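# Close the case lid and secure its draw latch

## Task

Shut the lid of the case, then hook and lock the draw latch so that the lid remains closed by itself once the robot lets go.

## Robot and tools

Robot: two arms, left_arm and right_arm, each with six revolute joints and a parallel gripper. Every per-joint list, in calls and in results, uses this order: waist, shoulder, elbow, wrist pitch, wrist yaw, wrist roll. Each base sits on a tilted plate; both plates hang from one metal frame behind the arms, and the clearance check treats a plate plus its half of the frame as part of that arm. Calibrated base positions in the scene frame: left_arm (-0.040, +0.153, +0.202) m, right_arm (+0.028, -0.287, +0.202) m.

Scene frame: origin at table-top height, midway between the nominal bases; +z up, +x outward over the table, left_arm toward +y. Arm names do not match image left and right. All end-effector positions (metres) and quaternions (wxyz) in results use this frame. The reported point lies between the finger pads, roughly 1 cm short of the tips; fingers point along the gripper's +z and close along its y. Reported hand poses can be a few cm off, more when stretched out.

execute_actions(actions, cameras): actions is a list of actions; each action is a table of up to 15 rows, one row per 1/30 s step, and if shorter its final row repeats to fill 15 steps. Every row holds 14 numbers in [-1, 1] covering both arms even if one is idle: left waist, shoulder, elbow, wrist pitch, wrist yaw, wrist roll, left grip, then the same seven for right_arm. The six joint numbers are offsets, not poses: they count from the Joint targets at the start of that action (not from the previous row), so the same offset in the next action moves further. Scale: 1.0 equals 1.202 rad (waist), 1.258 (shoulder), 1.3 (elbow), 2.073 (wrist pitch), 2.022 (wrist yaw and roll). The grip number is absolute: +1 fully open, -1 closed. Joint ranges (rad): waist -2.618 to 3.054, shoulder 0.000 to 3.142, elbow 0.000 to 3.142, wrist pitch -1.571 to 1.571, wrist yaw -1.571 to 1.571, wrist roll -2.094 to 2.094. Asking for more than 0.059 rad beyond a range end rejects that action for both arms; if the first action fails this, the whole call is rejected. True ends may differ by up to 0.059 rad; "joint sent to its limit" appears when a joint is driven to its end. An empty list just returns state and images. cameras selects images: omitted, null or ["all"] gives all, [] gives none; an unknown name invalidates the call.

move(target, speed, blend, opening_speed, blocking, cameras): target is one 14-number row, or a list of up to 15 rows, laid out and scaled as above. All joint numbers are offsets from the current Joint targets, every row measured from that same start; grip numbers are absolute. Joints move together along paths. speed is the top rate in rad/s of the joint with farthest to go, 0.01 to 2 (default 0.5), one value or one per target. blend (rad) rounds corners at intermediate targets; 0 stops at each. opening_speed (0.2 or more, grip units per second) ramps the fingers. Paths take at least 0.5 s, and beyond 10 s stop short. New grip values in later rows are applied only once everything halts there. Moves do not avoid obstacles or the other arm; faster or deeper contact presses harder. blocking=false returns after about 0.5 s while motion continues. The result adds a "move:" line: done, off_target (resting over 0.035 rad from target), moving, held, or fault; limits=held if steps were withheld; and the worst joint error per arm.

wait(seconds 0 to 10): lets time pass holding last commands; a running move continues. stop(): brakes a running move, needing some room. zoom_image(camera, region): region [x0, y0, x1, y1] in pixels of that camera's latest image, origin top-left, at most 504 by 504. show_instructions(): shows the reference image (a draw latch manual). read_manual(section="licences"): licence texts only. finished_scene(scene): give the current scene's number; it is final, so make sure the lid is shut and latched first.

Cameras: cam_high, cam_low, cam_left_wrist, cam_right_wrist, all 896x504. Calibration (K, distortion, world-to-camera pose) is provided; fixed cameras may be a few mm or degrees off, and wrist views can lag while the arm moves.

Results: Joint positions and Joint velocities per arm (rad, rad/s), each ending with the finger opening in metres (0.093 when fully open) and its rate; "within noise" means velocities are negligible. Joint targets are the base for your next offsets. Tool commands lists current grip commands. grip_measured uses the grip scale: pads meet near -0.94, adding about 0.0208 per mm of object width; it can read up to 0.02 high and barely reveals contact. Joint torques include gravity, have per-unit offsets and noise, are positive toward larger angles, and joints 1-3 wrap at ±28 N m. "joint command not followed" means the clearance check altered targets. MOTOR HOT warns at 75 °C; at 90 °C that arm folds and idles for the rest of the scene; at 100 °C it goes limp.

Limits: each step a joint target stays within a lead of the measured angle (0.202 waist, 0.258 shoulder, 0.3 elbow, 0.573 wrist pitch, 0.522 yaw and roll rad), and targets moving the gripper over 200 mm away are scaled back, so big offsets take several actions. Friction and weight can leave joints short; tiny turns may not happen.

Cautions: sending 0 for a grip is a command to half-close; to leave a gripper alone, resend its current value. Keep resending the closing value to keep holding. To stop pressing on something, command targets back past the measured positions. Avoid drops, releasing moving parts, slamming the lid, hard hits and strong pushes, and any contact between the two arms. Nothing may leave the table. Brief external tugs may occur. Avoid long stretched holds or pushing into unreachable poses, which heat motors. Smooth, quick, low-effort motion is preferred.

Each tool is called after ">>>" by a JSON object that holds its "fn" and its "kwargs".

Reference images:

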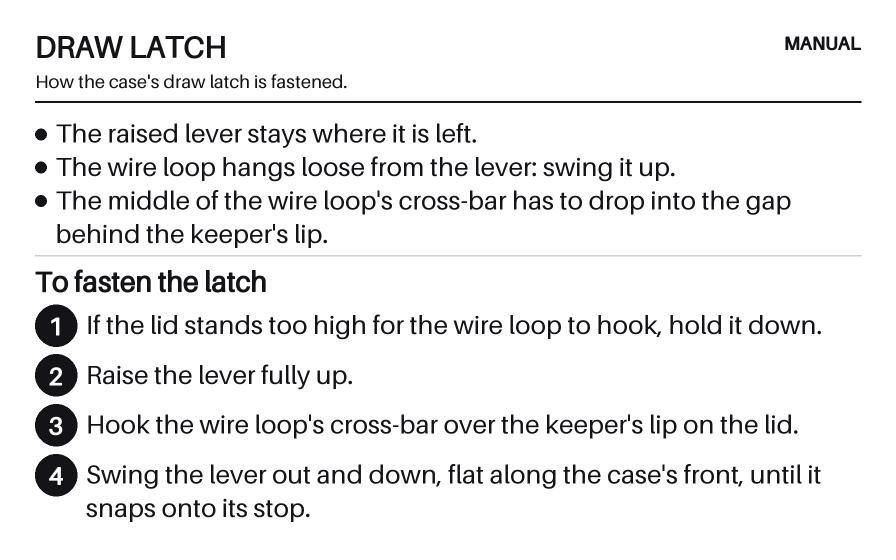

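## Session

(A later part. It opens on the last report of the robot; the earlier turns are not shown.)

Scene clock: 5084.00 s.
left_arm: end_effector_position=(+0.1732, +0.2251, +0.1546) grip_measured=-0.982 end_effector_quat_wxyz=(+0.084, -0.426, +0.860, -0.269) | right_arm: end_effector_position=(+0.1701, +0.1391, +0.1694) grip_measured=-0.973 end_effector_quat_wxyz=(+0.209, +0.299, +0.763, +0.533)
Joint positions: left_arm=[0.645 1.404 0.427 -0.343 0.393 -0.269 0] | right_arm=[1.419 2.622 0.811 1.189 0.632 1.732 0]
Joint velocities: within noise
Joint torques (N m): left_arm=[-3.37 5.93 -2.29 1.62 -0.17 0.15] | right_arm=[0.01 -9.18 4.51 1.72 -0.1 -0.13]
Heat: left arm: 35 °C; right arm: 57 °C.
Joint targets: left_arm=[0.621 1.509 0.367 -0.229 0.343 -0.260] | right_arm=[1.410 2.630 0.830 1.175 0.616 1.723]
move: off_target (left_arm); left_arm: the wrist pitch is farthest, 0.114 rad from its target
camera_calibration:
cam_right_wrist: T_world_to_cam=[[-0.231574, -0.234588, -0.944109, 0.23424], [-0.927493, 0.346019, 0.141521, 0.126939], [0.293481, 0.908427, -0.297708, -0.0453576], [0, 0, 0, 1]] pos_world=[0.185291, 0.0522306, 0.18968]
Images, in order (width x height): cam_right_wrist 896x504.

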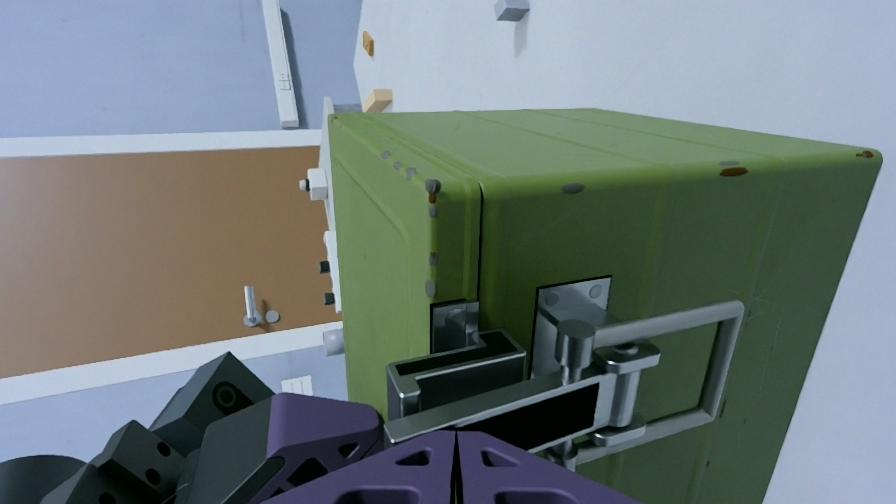

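>>> {"fn": "move", "kwargs": {"target": [[0,0,0,0,0,0,-1,0.0499,-0.0477,-0.0731,0.0314,0.0317,0.0232,-1],[0,0,0,0,0,0,-1,0.0283,0.2258,0.0554,0.1110,0.0094,0.0094,-0.74],[0,0,0,0,0,0,-1,-0.0125,0.2456,0.0908,0.1085,-0.0138,-0.0049,-0.74],[0,0,0,0,0,0,-1,-0.0233,0.2583,0.0954,0.1085,-0.0193,-0.0089,-0.74],[0,0,0,0,0,0,-1,-0.0358,0.2591,0.1154,0.1095,-0.0252,-0.0134,-0.74],[0,0,0,0,0,0,-1,-0.0378,0.2591,0.1194,0.1095,-0.0252,-0.0134,-0.74],[0,0,0,0,0,0,-1,-0.0378,0.2591,0.1194,0.1095,-0.0252,-0.0134,-0.88]], "speed": [0.2,0.4,0.25,0.15,0.15,0.15,0.15], "cameras": ["cam_right_wrist"]}}

>>> {"fn": "move", "kwargs": {"target": [[0,0,0,0,0,0,-1,0.0108,-0.0405,-0.0177,0.0082,0.0129,0.0064,-0.88],[0,0,0,0,0,0,-1,0.0599,-0.0715,-0.0869,0.0135,0.0415,0.0247,-0.88],[0,0,0,0,0,0,-1,0.0957,-0.1304,-0.1531,0.0135,0.0618,0.0391,-0.88],[0,0,0,0,0,0,-1,0.1123,-0.2178,-0.2008,-0.0285,0.0687,0.0475,-0.88],[0,0,0,0,0,0,-1,0.1090,-0.2687,-0.1985,-0.0516,0.0668,0.0475,-0.88]], "speed": [0.12,0.12,0.12,0.08,0.06], "cameras": ["cam_right_wrist"]}}

Scene clock: 5099.43 s.
left_arm: end_effector_position=(+0.1732, +0.2251, +0.1546) grip_measured=-0.982 end_effector_quat_wxyz=(+0.084, -0.426, +0.860, -0.269) | right_arm: end_effector_position=(+0.1768, +0.1463, +0.0948) grip_measured=-0.874 end_effector_quat_wxyz=(+0.203, +0.299, +0.761, +0.539)
Joint positions: left_arm=[0.645 1.404 0.427 -0.343 0.393 -0.269 0] | right_arm=[1.374 2.946 0.964 1.391 0.584 1.704 0.003]
Joint velocities: within noise
Joint torques (N m): left_arm=[-3.33 5.93 -2.28 1.62 -0.17 0.14] | right_arm=[0.09 -9.58 3.71 2.04 -0.17 -0.17]
Heat: left arm: 35 °C; right arm: 56 °C.
Joint targets: left_arm=[0.621 1.509 0.367 -0.229 0.343 -0.260] | right_arm=[1.364 2.956 0.985 1.403 0.565 1.696]
move: off_target (left_arm); left_arm: the wrist pitch is farthest, 0.114 rad from its target
camera_calibration:
cam_right_wrist: T_world_to_cam=[[-0.234346, -0.221347, -0.946619, 0.165807], [-0.929391, 0.33663, 0.151368, 0.141987], [0.285156, 0.915252, -0.284606, -0.0768301], [0, 0, 0, 1]] pos_world=[0.192726, 0.0592225, 0.113597]
Images, in order (width x height): cam_right_wrist 896x504.

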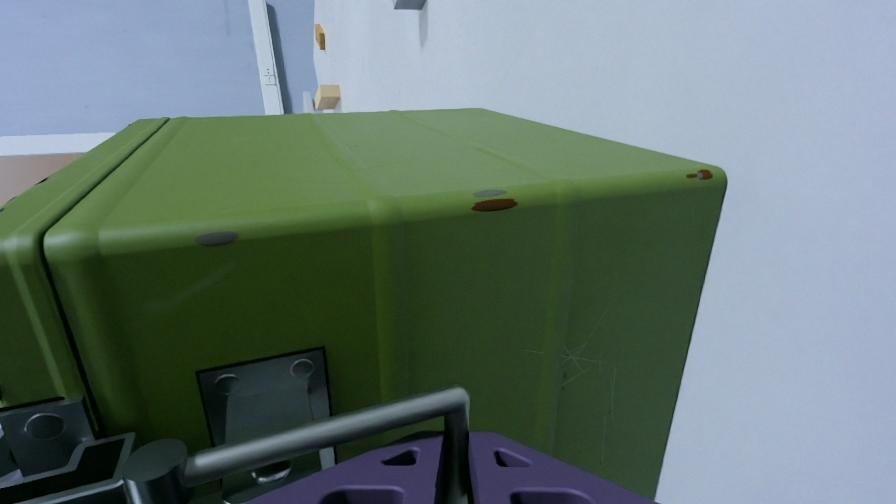

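Scene clock: 5104.23 s.
left_arm: end_effector_position=(+0.1732, +0.2251, +0.1546) grip_measured=-0.982 end_effector_quat_wxyz=(+0.084, -0.426, +0.860, -0.269) | right_arm: end_effector_position=(+0.1440, +0.1098, +0.1487) grip_measured=-0.878 end_effector_quat_wxyz=(+0.217, +0.293, +0.773, +0.520)
Joint positions: left_arm=[0.645 1.404 0.427 -0.343 0.393 -0.269 0] | right_arm=[1.497 2.663 0.713 1.261 0.697 1.783 0.003]
Joint velocities: within noise
Joint torques (N m): left_arm=[-3.37 5.93 -2.25 1.62 -0.17 0.14] | right_arm=[0.32 -13.5 3.34 2.21 0.14 0.05]
Heat: left arm: 35 °C; right arm: 56 °C.
Joint targets: left_arm=[0.621 1.509 0.367 -0.229 0.343 -0.260] | right_arm=[1.495 2.618 0.727 1.296 0.700 1.792]
move: off_target (left_arm, right_arm); left_arm: the wrist pitch is farthest, 0.114 rad from its target; right_arm: the shoulder is farthest, 0.045 rad from its target
camera_calibration:
cam_right_wrist: T_world_to_cam=[[-0.225035, -0.2696, -0.93631, 0.203543], [-0.929256, 0.348346, 0.123037, 0.118556], [0.292989, 0.897759, -0.328917, -0.0113748], [0, 0, 0, 1]] pos_world=[0.159306, 0.0237885, 0.172251]
Images, in order (width x height): cam_right_wrist 896x504.

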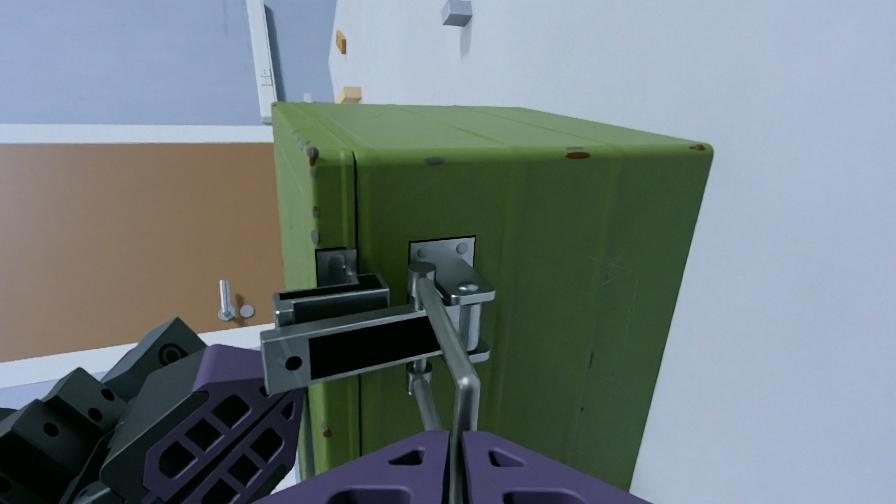

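>>> {"fn": "move", "kwargs": {"target": [[0,0,0,0,0,0,-1,0,-0.008,0,0,0,0,-0.88],[0,0,0,0,0,0,-1,0,-0.008,0,0,0,0,-0.78],[0,0,0,0,0,0,-1,-0.0594,-0.0064,-0.0508,0.0449,-0.0366,-0.0302,-0.78]], "speed": [0.1,0.1,0.08], "cameras": ["cam_right_wrist"]}}

Scene clock: 5115.83 s.
left_arm: end_effector_position=(+0.1732, +0.2251, +0.1546) grip_measured=-0.982 end_effector_quat_wxyz=(+0.084, -0.426, +0.860, -0.269) | right_arm: end_effector_position=(+0.1536, +0.1109, +0.1680) grip_measured=-0.781 end_effector_quat_wxyz=(+0.190, +0.289, +0.757, +0.554)
Joint positions: left_arm=[0.645 1.404 0.427 -0.343 0.393 -0.269 0] | right_arm=[1.444 2.638 0.666 1.389 0.607 1.74 0.008]
Joint velocities: within noise
Joint torques (N m): left_arm=[-3.38 5.91 -2.24 1.61 -0.16 0.16] | right_arm=[-1.2 -11.7 1.65 1.94 0.26 -0.15]
Heat: left arm: 35 °C; right arm: 56 °C.
Joint targets: left_arm=[0.621 1.509 0.367 -0.229 0.343 -0.260] | right_arm=[1.424 2.610 0.661 1.389 0.626 1.731]
move: off_target (left_arm); target 2's new numbers were sent with right_arm's shoulder 0.038 rad from that target; left_arm: the wrist pitch is farthest, 0.114 rad from its target
camera_calibration:
cam_right_wrist: T_world_to_cam=[[-0.226428, -0.199415, -0.953396, 0.219337], [-0.94039, 0.29977, 0.160639, 0.125532], [0.253766, 0.932937, -0.255404, -0.019078], [0, 0, 0, 1]] pos_world=[0.172555, 0.0239068, 0.184077]
Images, in order (width x height): cam_right_wrist 896x504.

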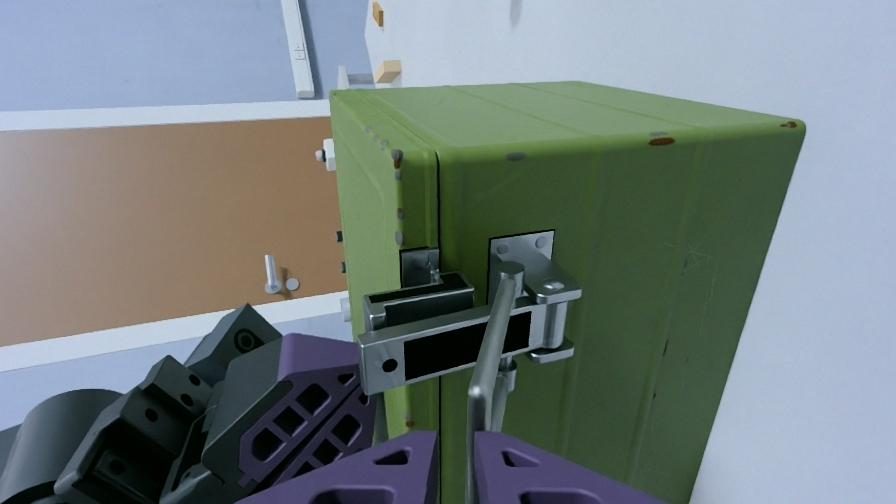

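>>> {"fn": "zoom_image", "kwargs": {"camera": "cam_right_wrist", "region": [400, 340, 560, 504]}}

Scaled by 3.073 from the camera's 896x504 image, which has a finer 1280x720 frame.

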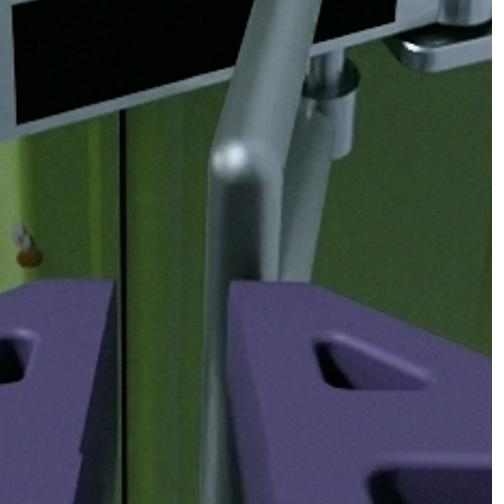

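>>> {"fn": "move", "kwargs": {"target": [[0,0,0,0,0,0,-1,0,0.0,0,0,0,0,-0.70]], "speed": 0.1, "cameras": ["cam_right_wrist"]}}

>>> {"fn": "zoom_image", "kwargs": {"camera": "cam_right_wrist", "region": [400, 300, 600, 504]}}

Scene clock: 5132.37 s.
left_arm: end_effector_position=(+0.1732, +0.2251, +0.1546) grip_measured=-0.982 end_effector_quat_wxyz=(+0.084, -0.426, +0.860, -0.269) | right_arm: end_effector_position=(+0.1538, +0.1109, +0.1686) grip_measured=-0.701 end_effector_quat_wxyz=(+0.189, +0.289, +0.756, +0.555)
Joint positions: left_arm=[0.645 1.404 0.427 -0.343 0.393 -0.269 0] | right_arm=[1.444 2.638 0.665 1.392 0.607 1.739 0.012]
Joint velocities: within noise
Joint torques (N m): left_arm=[-3.38 5.96 -2.29 1.61 -0.17 0.15] | right_arm=[-1.17 -11.62 1.77 1.9 0.21 -0.11]
Heat: left arm: 36 °C; right arm: 58 °C.
Joint targets: left_arm=[0.621 1.509 0.367 -0.229 0.343 -0.260] | right_arm=[1.424 2.610 0.661 1.389 0.626 1.731]
move: off_target (left_arm); left_arm: the wrist pitch is farthest, 0.114 rad from its target
camera_calibration:
cam_right_wrist: T_world_to_cam=[[-0.226189, -0.197068, -0.953941, 0.219767], [-0.940406, 0.299463, 0.161115, 0.125534], [0.253919, 0.933534, -0.25306, -0.0193792], [0, 0, 0, 1]] pos_world=[0.172683, 0.0238073, 0.184515]
Images, in order (width x height): cam_right_wrist 896x504.

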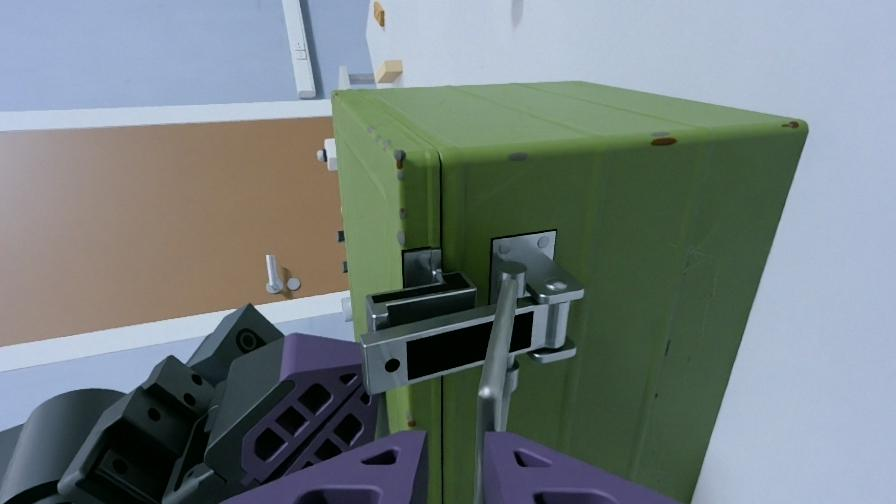

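Scaled by 2.471 from the camera's 896x504 image, which has a finer 1280x720 frame.

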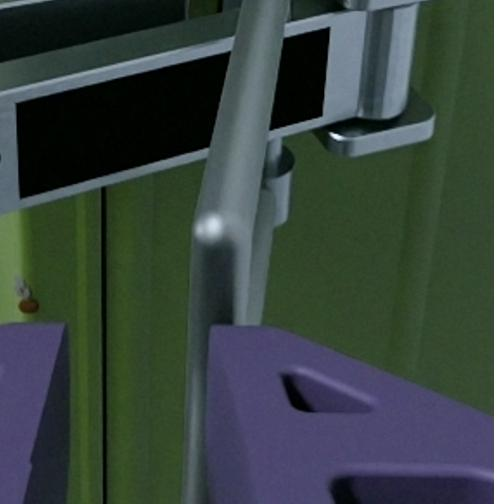

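>>> {"fn": "move", "kwargs": {"target": [[0,0,0,0,0,0,-1,0.0594,0,0.0508,-0.0449,0.0366,0.0302,-0.78],[0,0,0,0,0,0,-1,0.0594,0.0430,0.0508,-0.0449,0.0366,0.0302,-0.78],[0,0,0,0,0,0,-1,0.0594,0.0430,0.0508,-0.0449,0.0366,0.0302,-0.88]], "speed": [0.1,0.1,0.08], "cameras": ["cam_right_wrist"]}}

>>> {"fn": "zoom_image", "kwargs": {"camera": "cam_right_wrist", "region": [400, 240, 600, 504]}}

Scene clock: 5151.53 s.
left_arm: end_effector_position=(+0.1732, +0.2251, +0.1546) grip_measured=-0.982 end_effector_quat_wxyz=(+0.084, -0.426, +0.860, -0.269) | right_arm: end_effector_position=(+0.1471, +0.1094, +0.1592) grip_measured=-0.878 end_effector_quat_wxyz=(+0.219, +0.302, +0.759, +0.534)
Joint positions: left_arm=[0.645 1.404 0.427 -0.343 0.393 -0.269 0] | right_arm=[1.497 2.651 0.702 1.3 0.714 1.783 0.003]
Joint velocities: within noise
Joint torques (N m): left_arm=[-3.37 5.94 -2.29 1.62 -0.18 0.15] | right_arm=[0.47 -7.97 4.38 1.81 -0.11 0.02]
Heat: left arm: 36 °C; right arm: 59 °C.
Joint targets: left_arm=[0.621 1.509 0.367 -0.229 0.343 -0.260] | right_arm=[1.495 2.664 0.727 1.296 0.700 1.792]
move: off_target (left_arm); left_arm: the wrist pitch is farthest, 0.114 rad from its target
camera_calibration:
cam_right_wrist: T_world_to_cam=[[-0.2226, -0.228231, -0.947818, 0.210961], [-0.923467, 0.361, 0.129954, 0.116978], [0.312503, 0.904206, -0.291123, -0.018063], [0, 0, 0, 1]] pos_world=[0.16063, 0.0222516, 0.179493]
Images, in order (width x height): cam_right_wrist 896x504.

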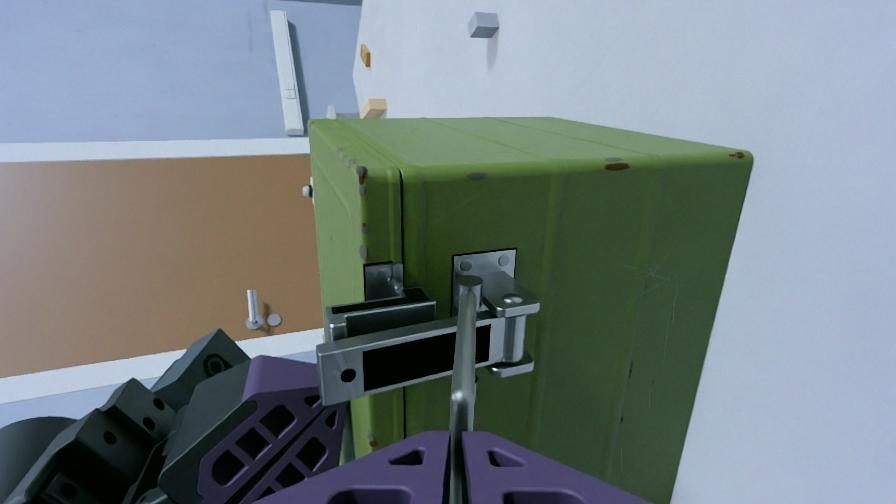

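Scaled by 1.909 from the camera's 896x504 image, which has a finer 1280x720 frame.

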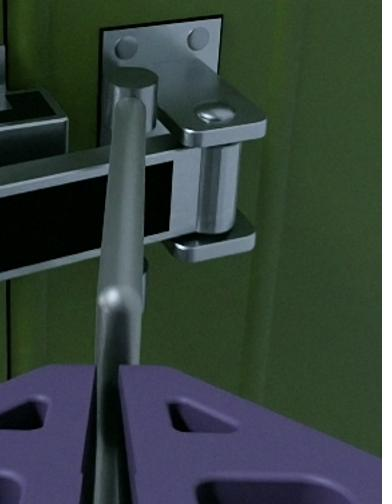

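>>> {"fn": "move", "kwargs": {"target": [[0,0,0,0,0,0,-1,0,0,0,0,0,0,-0.76],[0,0,0,0,0,0,-1,-0.0594,0,-0.0508,0.0449,-0.0366,-0.0302,-0.76]], "speed": [0.1,0.08], "cameras": ["cam_right_wrist"]}}

>>> {"fn": "zoom_image", "kwargs": {"camera": "cam_right_wrist", "region": [400, 240, 600, 504]}}

Scene clock: 5161.47 s.
left_arm: end_effector_position=(+0.1732, +0.2251, +0.1546) grip_measured=-0.982 end_effector_quat_wxyz=(+0.084, -0.426, +0.860, -0.269) | right_arm: end_effector_position=(+0.1521, +0.1070, +0.1586) grip_measured=-0.761 end_effector_quat_wxyz=(+0.192, +0.285, +0.767, +0.542)
Joint positions: left_arm=[0.645 1.404 0.427 -0.343 0.393 -0.269 0] | right_arm=[1.446 2.651 0.663 1.371 0.606 1.74 0.009]
Joint velocities: within noise
Joint torques (N m): left_arm=[-3.37 5.93 -2.25 1.61 -0.17 0.15] | right_arm=[-1.28 -7.92 1.78 2.08 0.28 -0.17]
Heat: left arm: 36 °C; right arm: 56 °C.
Joint targets: left_arm=[0.621 1.509 0.367 -0.229 0.343 -0.260] | right_arm=[1.424 2.664 0.661 1.389 0.626 1.731]
move: off_target (left_arm); left_arm: the wrist pitch is farthest, 0.114 rad from its target
camera_calibration:
cam_right_wrist: T_world_to_cam=[[-0.228259, -0.232081, -0.945535, 0.211784], [-0.941209, 0.301023, 0.153329, 0.127903], [0.249043, 0.924945, -0.287148, -0.0107711], [0, 0, 0, 1]] pos_world=[0.171408, 0.0206118, 0.177545]
Images, in order (width x height): cam_right_wrist 896x504.

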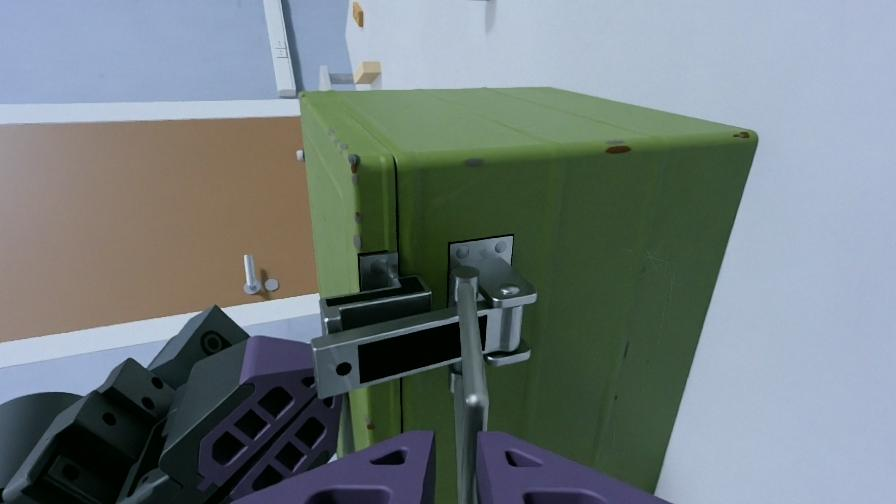

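Scaled by 1.909 from the camera's 896x504 image, which has a finer 1280x720 frame.

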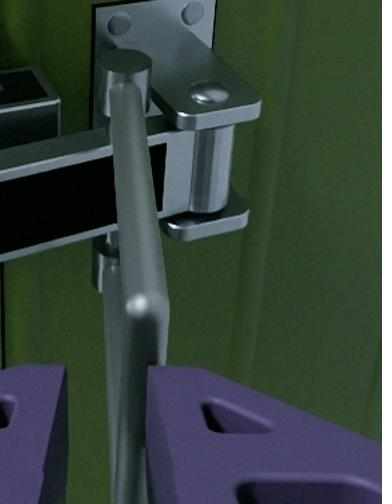

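>>> {"fn": "move", "kwargs": {"target": [[0,0,0,0,0,0,-1,0.0594,0,0.0508,-0.0449,0.0366,0.0302,-0.76],[0,0,0,0,0,0,-1,0.0594,0.0090,0.0508,-0.0449,0.0366,0.0302,-0.76],[0,0,0,0,0,0,-1,0.0,0.009,0,0,0,0,-0.76]], "speed": [0.15,0.1,0.08], "cameras": ["cam_right_wrist"]}}

>>> {"fn": "zoom_image", "kwargs": {"camera": "cam_right_wrist", "region": [400, 240, 600, 504]}}

Scene clock: 5180.93 s.
left_arm: end_effector_position=(+0.1732, +0.2251, +0.1546) grip_measured=-0.982 end_effector_quat_wxyz=(+0.084, -0.426, +0.860, -0.269) | right_arm: end_effector_position=(+0.1614, +0.1005, +0.1530) grip_measured=-0.761 end_effector_quat_wxyz=(+0.210, +0.298, +0.765, +0.531)
Joint positions: left_arm=[0.645 1.404 0.427 -0.343 0.393 -0.268 0] | right_arm=[1.431 2.665 0.667 1.366 0.641 1.739 0.009]
Joint velocities: within noise
Joint torques (N m): left_arm=[-3.37 5.94 -2.28 1.6 -0.17 0.14] | right_arm=[-0.01 -8.13 1.4 2.09 -0.15 -0.15]
Heat: left arm: 36 °C; right arm: 53 °C.
Joint targets: left_arm=[0.621 1.509 0.367 -0.229 0.343 -0.260] | right_arm=[1.424 2.675 0.661 1.389 0.626 1.731]
move: off_target (left_arm); left_arm: the wrist pitch is farthest, 0.114 rad from its target
camera_calibration:
cam_right_wrist: T_world_to_cam=[[-0.231025, -0.239913, -0.942905, 0.207908], [-0.927926, 0.345721, 0.139389, 0.134995], [0.292541, 0.907148, -0.302492, -0.011578], [0, 0, 0, 1]] pos_world=[0.176685, 0.0137122, 0.173719]
Images, in order (width x height): cam_right_wrist 896x504.

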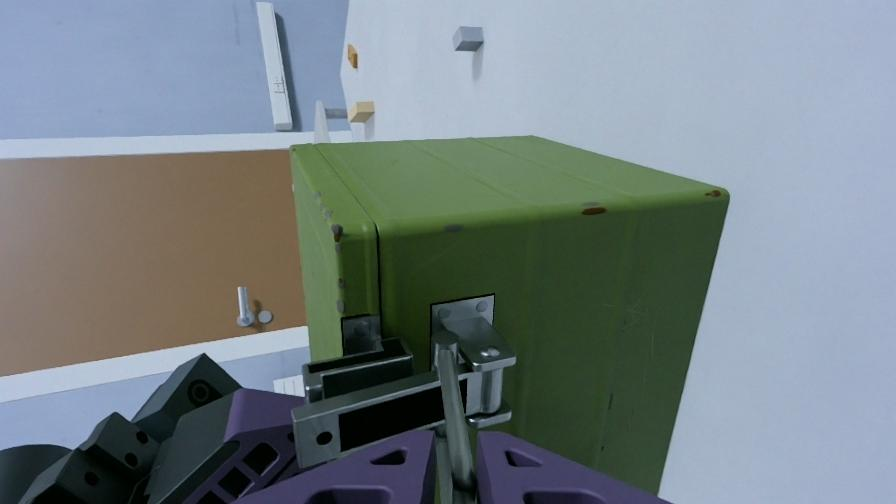

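Scaled by 1.909 from the camera's 896x504 image, which has a finer 1280x720 frame.

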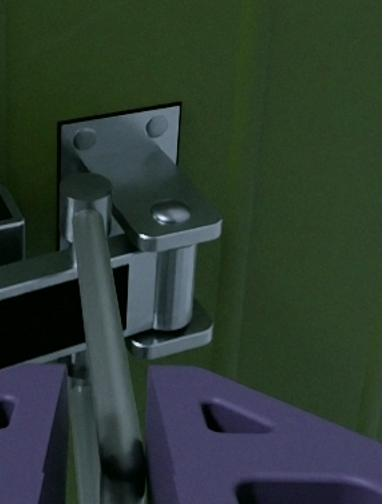

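>>> {"fn": "move", "kwargs": {"target": [[0,0,0,0,0,0,-1,0,0,0,0,0,0,-0.90],[0,0,0,0,0,0,-1,0,-0.0437,0,0,0,0,-0.90]], "speed": [0.1,0.08], "cameras": ["cam_right_wrist"]}}

>>> {"fn": "zoom_image", "kwargs": {"camera": "cam_right_wrist", "region": [400, 240, 600, 504]}}

Scene clock: 5188.97 s.
left_arm: end_effector_position=(+0.1732, +0.2251, +0.1546) grip_measured=-0.982 end_effector_quat_wxyz=(+0.084, -0.426, +0.860, -0.269) | right_arm: end_effector_position=(+0.1619, +0.1012, +0.1556) grip_measured=-0.893 end_effector_quat_wxyz=(+0.209, +0.299, +0.763, +0.534)
Joint positions: left_arm=[0.645 1.404 0.427 -0.343 0.393 -0.268 0] | right_arm=[1.43 2.658 0.666 1.368 0.64 1.739 0.002]
Joint velocities: within noise
Joint torques (N m): left_arm=[-3.37 5.93 -2.25 1.62 -0.16 0.14] | right_arm=[0.12 -12.37 1.59 2.1 -0.08 -0.19]
Heat: left arm: 36 °C; right arm: 53 °C.
Joint targets: left_arm=[0.621 1.509 0.367 -0.229 0.343 -0.260] | right_arm=[1.424 2.620 0.661 1.389 0.626 1.731]
move: off_target (left_arm, right_arm); left_arm: the wrist pitch is farthest, 0.114 rad from its target; right_arm: the shoulder is farthest, 0.038 rad from its target
camera_calibration:
cam_right_wrist: T_world_to_cam=[[-0.230675, -0.233808, -0.944523, 0.210224], [-0.927878, 0.345125, 0.141177, 0.134677], [0.29297, 0.908968, -0.296557, -0.0127579], [0, 0, 0, 1]] pos_world=[0.177195, 0.0142682, 0.175765]
Images, in order (width x height): cam_right_wrist 896x504.

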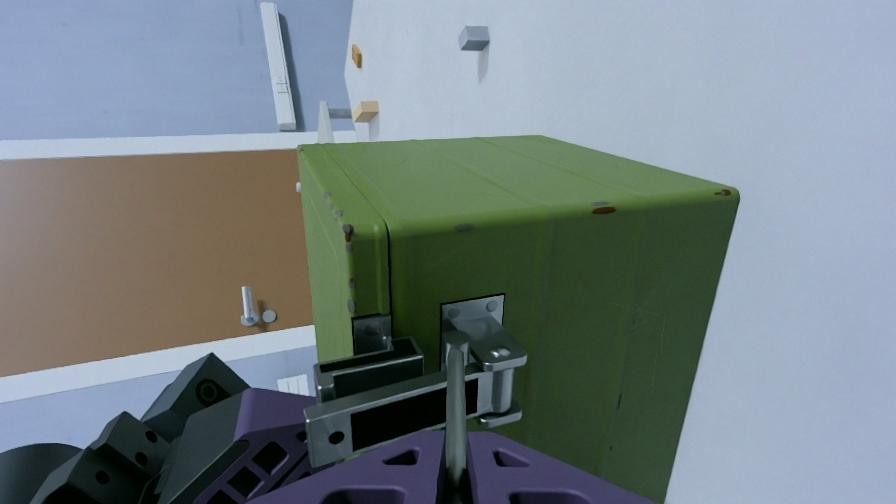

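Scaled by 1.909 from the camera's 896x504 image, which has a finer 1280x720 frame.

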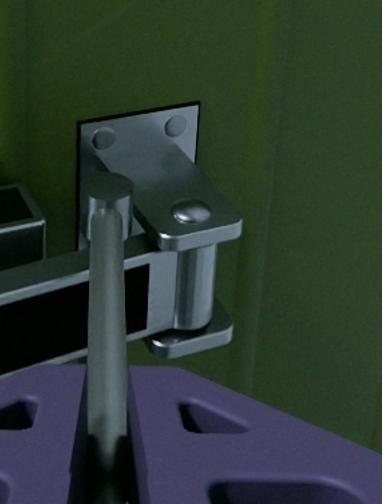

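>>> {"fn": "move", "kwargs": {"target": [[0,0,0,0,0,0,-1,0,0,0.0131,-0.0159,0,0.0084,-0.90],[0,0,0,0,0,0,-1,-0.0133,-0.1113,0.0331,-0.1476,-0.0173,0.0386,-0.90],[0,0,0,0,0,0,-1,-0.0275,-0.1932,0.0631,-0.2716,-0.0361,0.0648,-0.90],[0,0,0,0,0,0,-1,-0.0483,-0.2623,0.1292,-0.4192,-0.0628,0.09,-0.90],[0,0,0,0,0,0,-1,-0.0735,-0.2899,0.2290,-0.5589,-0.0925,0.1093,-0.90],[0,0,0,0,0,0,-1,-0.0910,-0.2739,0.3051,-0.6452,-0.1123,0.1182,-0.90],[0,0,0,0,0,0,-1,-0.1088,-0.2411,0.3871,-0.7270,-0.132,0.1251,-0.90]], "speed": 0.2, "blend": 0.01, "cameras": ["cam_right_wrist"]}}

>>> {"fn": "zoom_image", "kwargs": {"camera": "cam_right_wrist", "region": [300, 240, 560, 504]}}

Scene clock: 5204.47 s.
left_arm: end_effector_position=(+0.1732, +0.2251, +0.1546) grip_measured=-0.982 end_effector_quat_wxyz=(+0.084, -0.426, +0.860, -0.269) | right_arm: end_effector_position=(+0.1777, +0.1186, +0.1806) grip_measured=-0.893 end_effector_quat_wxyz=(+0.101, +0.350, +0.894, +0.261)
Joint positions: left_arm=[0.645 1.404 0.427 -0.343 0.393 -0.268 0] | right_arm=[1.303 2.303 1.136 -0.117 0.368 1.973 0.002]
Joint velocities: within noise
Joint torques (N m): left_arm=[-3.37 5.94 -2.3 1.61 -0.17 0.14] | right_arm=[0.29 -8.75 7.69 1.16 0.06 0.11]
Heat: left arm: 36 °C; right arm: 54 °C.
Joint targets: left_arm=[0.621 1.509 0.367 -0.229 0.343 -0.260] | right_arm=[1.293 2.317 1.164 -0.118 0.360 1.984]
move: off_target (left_arm); left_arm: the wrist pitch is farthest, 0.114 rad from its target
camera_calibration:
cam_right_wrist: T_world_to_cam=[[-0.575245, -0.605409, -0.550067, 0.275638], [-0.816627, 0.463736, 0.343613, 0.0693459], [0.0470593, 0.646861, -0.761155, 0.132947], [0, 0, 0, 1]] pos_world=[0.208933, 0.0487177, 0.228984]
Images, in order (width x height): cam_right_wrist 896x504.

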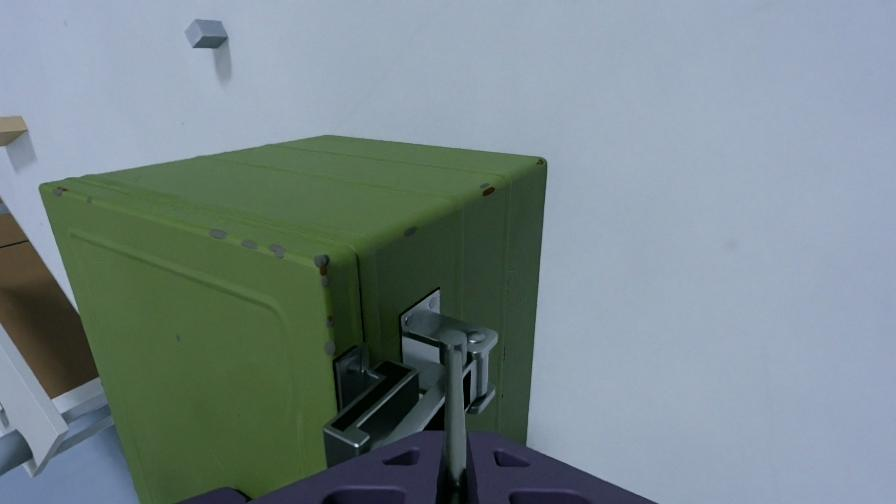

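Scaled by 1.909 from the camera's 896x504 image, which has a finer 1280x720 frame.

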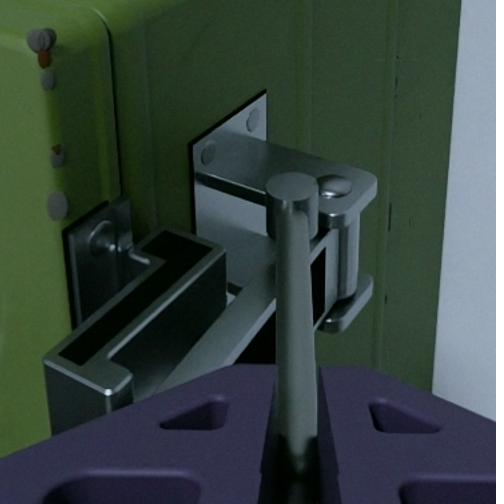

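>>> {"fn": "move", "kwargs": {"target": [[0,0,0,0,0,0,-1,-0.0121,0.0266,0.0692,-0.0625,-0.0153,0.0045,-0.90],[0,0,0,0,0,0,-1,-0.0245,0.0505,0.1431,-0.1240,-0.0312,0.0074,-0.90],[0,0,0,0,0,0,-1,-0.0433,0.0807,0.2215,-0.1850,-0.0460,0.0089,-0.90],[0,0,0,0,0,0,-1,-0.0487,0.1180,0.3054,-0.2451,-0.0613,0.0099,-0.90],[0,0,0,0,0,0,-1,-0.0628,0.1725,0.4208,-0.3220,-0.0786,0.0094,-0.90],[0,0,0,0,0,0,-1,-0.0774,0.2373,0.5462,-0.3980,-0.0964,0.0089,-0.90],[0,0,0,0,0,0,-1,-0.0886,0.3052,0.6746,-0.4684,-0.1093,0.0035,-0.90],[0,0,0,0,0,0,-1,-0.0998,0.3812,0.8112,-0.5383,-0.1226,-0.002,-0.90],[0,0,0,0,0,0,-1,-0.1052,0.4245,0.8912,-0.5736,-0.1271,-0.0035,-0.90]], "speed": 0.16, "blend": 0.01, "cameras": ["cam_right_wrist"]}}

>>> {"fn": "zoom_image", "kwargs": {"camera": "cam_right_wrist", "region": [300, 280, 560, 504]}}

Scene clock: 5229.73 s.
left_arm: end_effector_position=(+0.1732, +0.2251, +0.1546) grip_measured=-0.982 end_effector_quat_wxyz=(+0.084, -0.426, +0.860, -0.269) | right_arm: end_effector_position=(+0.1994, +0.1408, +0.1868) grip_measured=-0.893 end_effector_quat_wxyz=(-0.010, +0.365, +0.930, -0.029)
Joint positions: left_arm=[0.645 1.404 0.427 -0.343 0.393 -0.268 0] | right_arm=[1.175 2.832 2.295 -1.31 0.116 1.984 0.002]
Joint velocities: within noise
Joint torques (N m): left_arm=[-3.4 5.89 -2.28 1.61 -0.18 0.14] | right_arm=[0.9 -11.99 7.82 0.08 -0.18 -0.07]
Heat: left arm: 36 °C; right arm: 53 °C.
Joint targets: left_arm=[0.621 1.509 0.367 -0.229 0.343 -0.260] | right_arm=[1.166 2.851 2.323 -1.307 0.102 1.977]
move: off_target (left_arm); left_arm: the wrist pitch is farthest, 0.114 rad from its target
camera_calibration:
cam_right_wrist: T_world_to_cam=[[-0.687406, -0.724892, 0.0447657, 0.233048], [-0.652763, 0.643676, 0.399476, 0.00613276], [-0.318392, 0.245381, -0.91565, 0.28051], [0, 0, 0, 1]] pos_world=[0.253514, 0.0961555, 0.243966]
Images, in order (width x height): cam_right_wrist 896x504.

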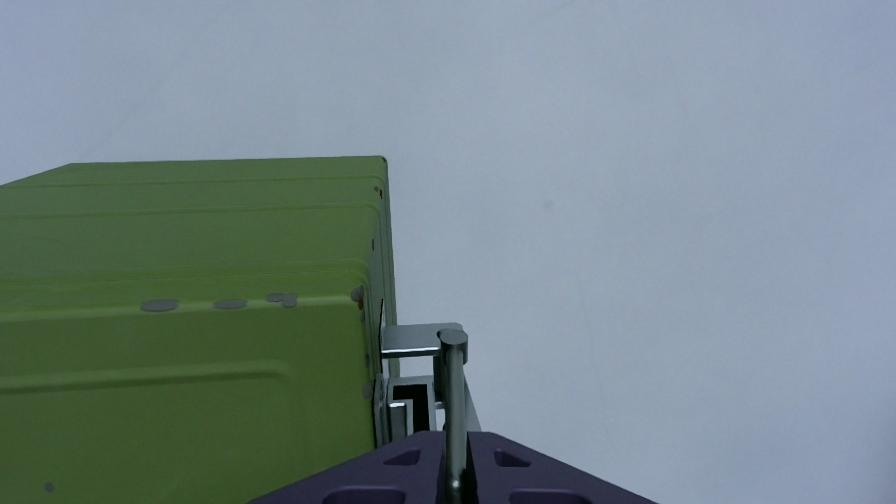

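Scaled by 1.938 from the camera's 896x504 image, which has a finer 1280x720 frame.

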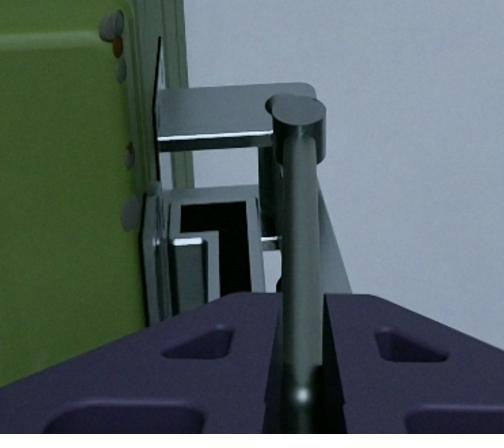

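>>> {"fn": "move", "kwargs": {"target": [[0,0,0,0,0,0,-1,0,0,0,0,0,0,-0.80],[0,0,0,0,0,0,-1,-0.0023,0.0178,0.032,-0.0077,0,0,-0.80]], "speed": 0.06, "cameras": ["cam_right_wrist"]}}

>>> {"fn": "zoom_image", "kwargs": {"camera": "cam_right_wrist", "region": [300, 280, 560, 504]}}

Scene clock: 5254.80 s.
left_arm: end_effector_position=(+0.1732, +0.2251, +0.1546) grip_measured=-0.982 end_effector_quat_wxyz=(+0.084, -0.426, +0.860, -0.269) | right_arm: end_effector_position=(+0.2032, +0.1478, +0.1860) grip_measured=-0.801 end_effector_quat_wxyz=(-0.010, +0.367, +0.930, -0.019)
Joint positions: left_arm=[0.645 1.404 0.427 -0.343 0.393 -0.268 0] | right_arm=[1.172 2.855 2.338 -1.31 0.116 1.983 0.007]
Joint velocities: within noise
Joint torques (N m): left_arm=[-3.41 5.89 -2.25 1.62 -0.17 0.14] | right_arm=[1.01 -12.22 7.84 -0.06 -0.2 -0.04]
Heat: left arm: 37 °C; right arm: 54 °C.
Joint targets: left_arm=[0.621 1.509 0.367 -0.229 0.343 -0.260] | right_arm=[1.164 2.873 2.364 -1.323 0.103 1.977]
move: off_target (left_arm); left_arm: the wrist pitch is farthest, 0.114 rad from its target
camera_calibration:
cam_right_wrist: T_world_to_cam=[[-0.69109, -0.72222, 0.0281485, 0.24427], [-0.651925, 0.639695, 0.407166, 0.00346767], [-0.31207, 0.263038, -0.91292, 0.274826], [0, 0, 0, 1]] pos_world=[0.256838, 0.101909, 0.242606]
Images, in order (width x height): cam_right_wrist 896x504.

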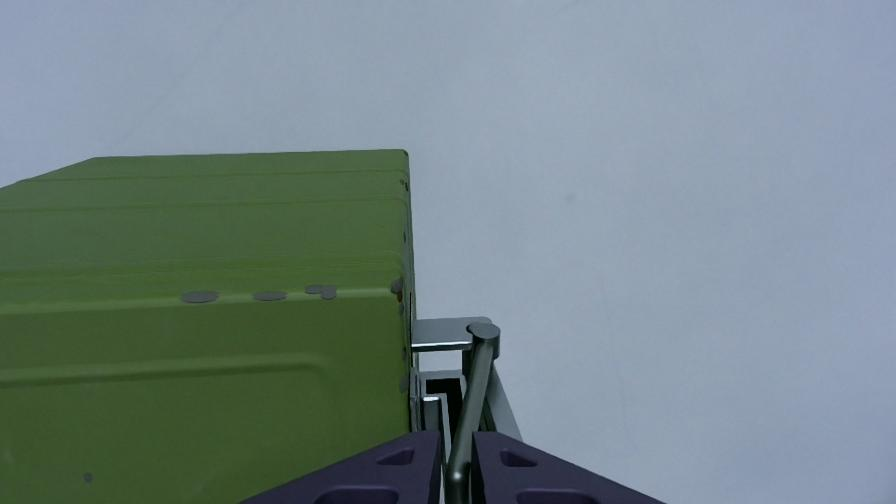

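Scaled by 1.938 from the camera's 896x504 image, which has a finer 1280x720 frame.

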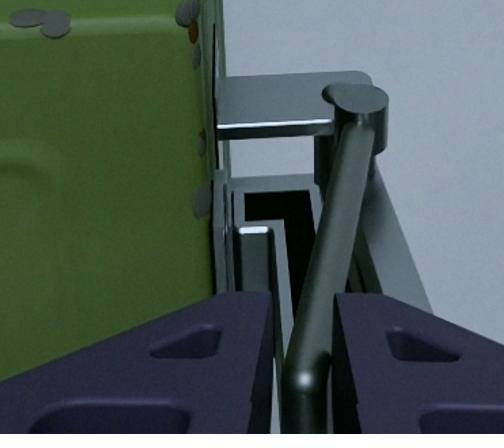

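>>> {"fn": "move", "kwargs": {"target": [0,0,0,0,0,0,-1,-0.0028,0.0223,0.04,-0.0096,0,0,-0.80], "speed": 0.05, "cameras": ["cam_right_wrist"]}}

>>> {"fn": "zoom_image", "kwargs": {"camera": "cam_right_wrist", "region": [300, 280, 560, 504]}}

Scene clock: 5262.03 s.
left_arm: end_effector_position=(+0.1732, +0.2251, +0.1546) grip_measured=-0.982 end_effector_quat_wxyz=(+0.084, -0.426, +0.860, -0.269) | right_arm: end_effector_position=(+0.2064, +0.1524, +0.1853) grip_measured=-0.801 end_effector_quat_wxyz=(-0.011, +0.369, +0.929, -0.016)
Joint positions: left_arm=[0.645 1.404 0.427 -0.343 0.393 -0.268 0] | right_arm=[1.169 2.883 2.39 -1.327 0.116 1.983 0.007]
Joint velocities: within noise
Joint torques (N m): left_arm=[-3.37 5.91 -2.3 1.61 -0.18 0.15] | right_arm=[1.09 -12.36 7.86 -0.02 -0.16 -0.07]
Heat: left arm: 37 °C; right arm: 55 °C.
Joint targets: left_arm=[0.621 1.509 0.367 -0.229 0.343 -0.260] | right_arm=[1.160 2.901 2.416 -1.343 0.103 1.977]
move: off_target (left_arm); left_arm: the wrist pitch is farthest, 0.114 rad from its target
camera_calibration:
cam_right_wrist: T_world_to_cam=[[-0.694204, -0.719421, 0.0226615, 0.251003], [-0.64979, 0.639934, 0.410193, 0.00192593], [-0.309604, 0.270032, -0.911717, 0.272191], [0, 0, 0, 1]] pos_world=[0.25977, 0.105844, 0.241683]
Images, in order (width x height): cam_right_wrist 896x504.

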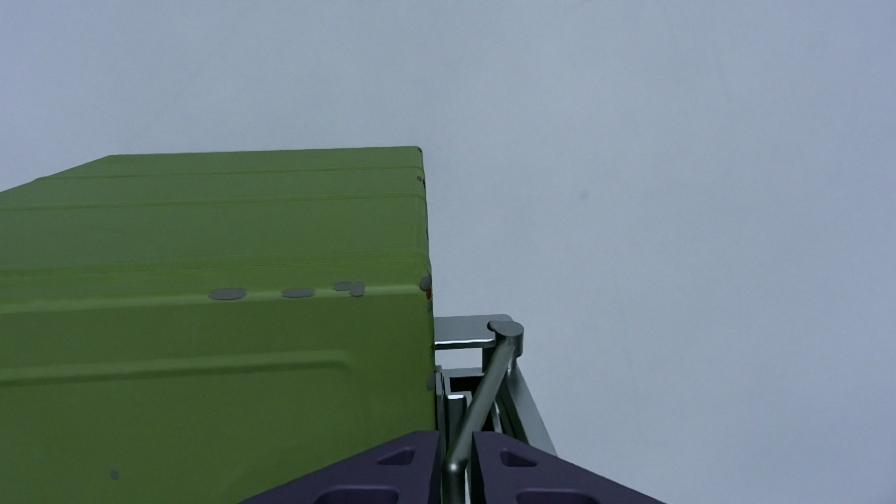

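Scaled by 1.938 from the camera's 896x504 image, which has a finer 1280x720 frame.

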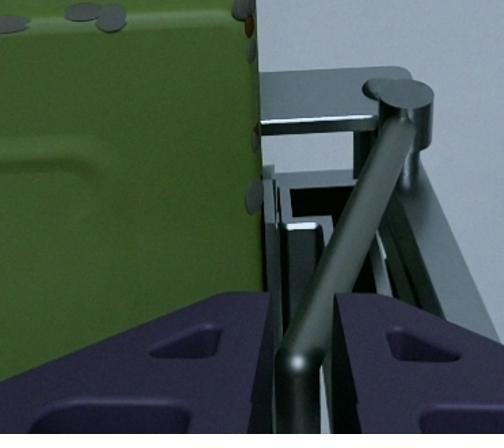

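>>> {"fn": "move", "kwargs": {"target": [0,0,0,0,0,0,-1,-0.0028,0.0223,0.037,-0.007,0,0,-0.78], "speed": 0.05, "cameras": ["cam_right_wrist"]}}

>>> {"fn": "zoom_image", "kwargs": {"camera": "cam_right_wrist", "region": [300, 280, 560, 504]}}

Scene clock: 5268.13 s.
left_arm: end_effector_position=(+0.1732, +0.2251, +0.1546) grip_measured=-0.982 end_effector_quat_wxyz=(+0.084, -0.426, +0.860, -0.269) | right_arm: end_effector_position=(+0.2093, +0.1564, +0.1833) grip_measured=-0.781 end_effector_quat_wxyz=(-0.011, +0.371, +0.928, -0.014)
Joint positions: left_arm=[0.645 1.404 0.427 -0.343 0.393 -0.268 0] | right_arm=[1.165 2.911 2.438 -1.342 0.116 1.983 0.008]
Joint velocities: within noise
Joint torques (N m): left_arm=[-3.38 5.93 -2.26 1.61 -0.17 0.15] | right_arm=[1.2 -12.52 7.82 0.01 -0.19 -0.09]
Heat: left arm: 37 °C; right arm: 56 °C.
Joint targets: left_arm=[0.621 1.509 0.367 -0.229 0.343 -0.260] | right_arm=[1.157 2.929 2.464 -1.358 0.103 1.977]
move: off_target (left_arm); left_arm: the wrist pitch is farthest, 0.114 rad from its target
camera_calibration:
cam_right_wrist: T_world_to_cam=[[-0.697181, -0.716664, 0.0182135, 0.256947], [-0.647603, 0.640488, 0.412777, 0.00100237], [-0.307488, 0.275985, -0.91065, 0.268672], [0, 0, 0, 1]] pos_world=[0.262401, 0.109353, 0.239573]
Images, in order (width x height): cam_right_wrist 896x504.

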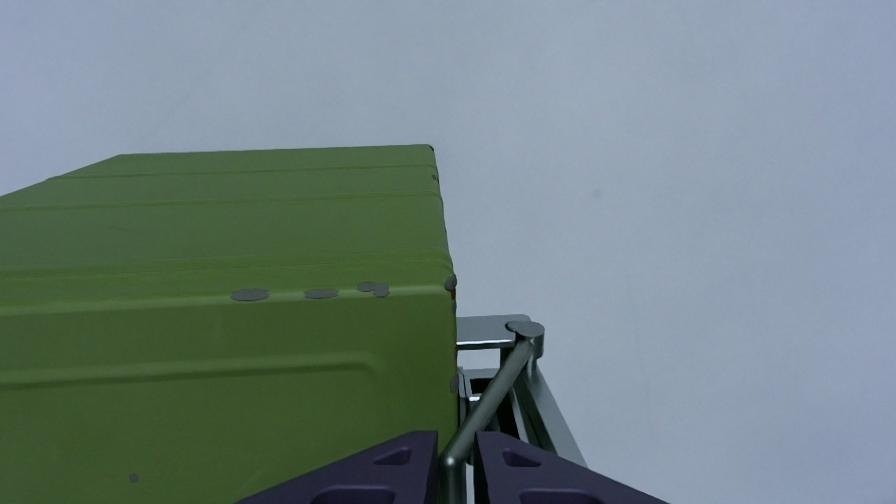

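Scaled by 1.938 from the camera's 896x504 image, which has a finer 1280x720 frame.

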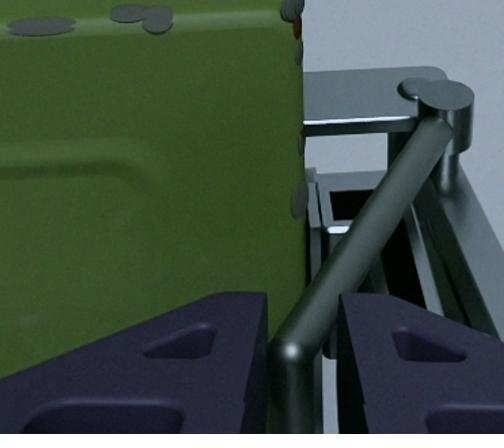

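>>> {"fn": "move", "kwargs": {"target": [[0,0,0,0,0,0,-1,0,0,0,0,0,0,-0.62],[0,0,0,0,0,0,-1,0,0,0.034,-0.0226,0,0,-0.62]], "speed": 0.06, "opening_speed": 0.3, "cameras": ["cam_right_wrist"]}}

>>> {"fn": "zoom_image", "kwargs": {"camera": "cam_right_wrist", "region": [300, 280, 560, 504]}}

Scene clock: 5276.87 s.
left_arm: end_effector_position=(+0.1732, +0.2251, +0.1546) grip_measured=-0.982 end_effector_quat_wxyz=(+0.084, -0.426, +0.860, -0.269) | right_arm: end_effector_position=(+0.2105, +0.1552, +0.1942) grip_measured=-0.622 end_effector_quat_wxyz=(-0.011, +0.371, +0.928, -0.015)
Joint positions: left_arm=[0.645 1.404 0.427 -0.343 0.393 -0.268 0] | right_arm=[1.165 2.912 2.483 -1.389 0.116 1.983 0.015]
Joint velocities: within noise
Joint torques (N m): left_arm=[-3.37 5.91 -2.28 1.62 -0.17 0.15] | right_arm=[1.16 -12.56 7.72 -0.02 -0.18 -0.15]
Heat: left arm: 37 °C; right arm: 57 °C.
Joint targets: left_arm=[0.621 1.509 0.367 -0.229 0.343 -0.260] | right_arm=[1.157 2.929 2.509 -1.405 0.103 1.977]
move: off_target (left_arm); left_arm: the wrist pitch is farthest, 0.114 rad from its target
camera_calibration:
cam_right_wrist: T_world_to_cam=[[-0.696856, -0.716905, 0.020973, 0.256148], [-0.647446, 0.641382, 0.411633, -0.00190214], [-0.308553, 0.27327, -0.911108, 0.280024], [0, 0, 0, 1]] pos_world=[0.263669, 0.108332, 0.250543]
Images, in order (width x height): cam_right_wrist 896x504.

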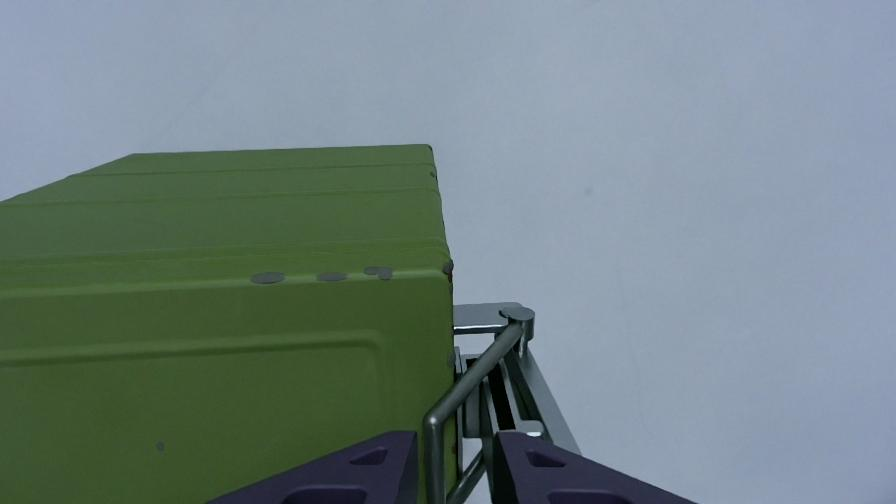

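Scaled by 1.938 from the camera's 896x504 image, which has a finer 1280x720 frame.

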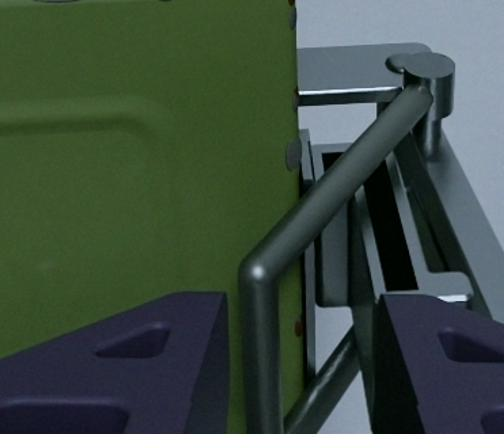

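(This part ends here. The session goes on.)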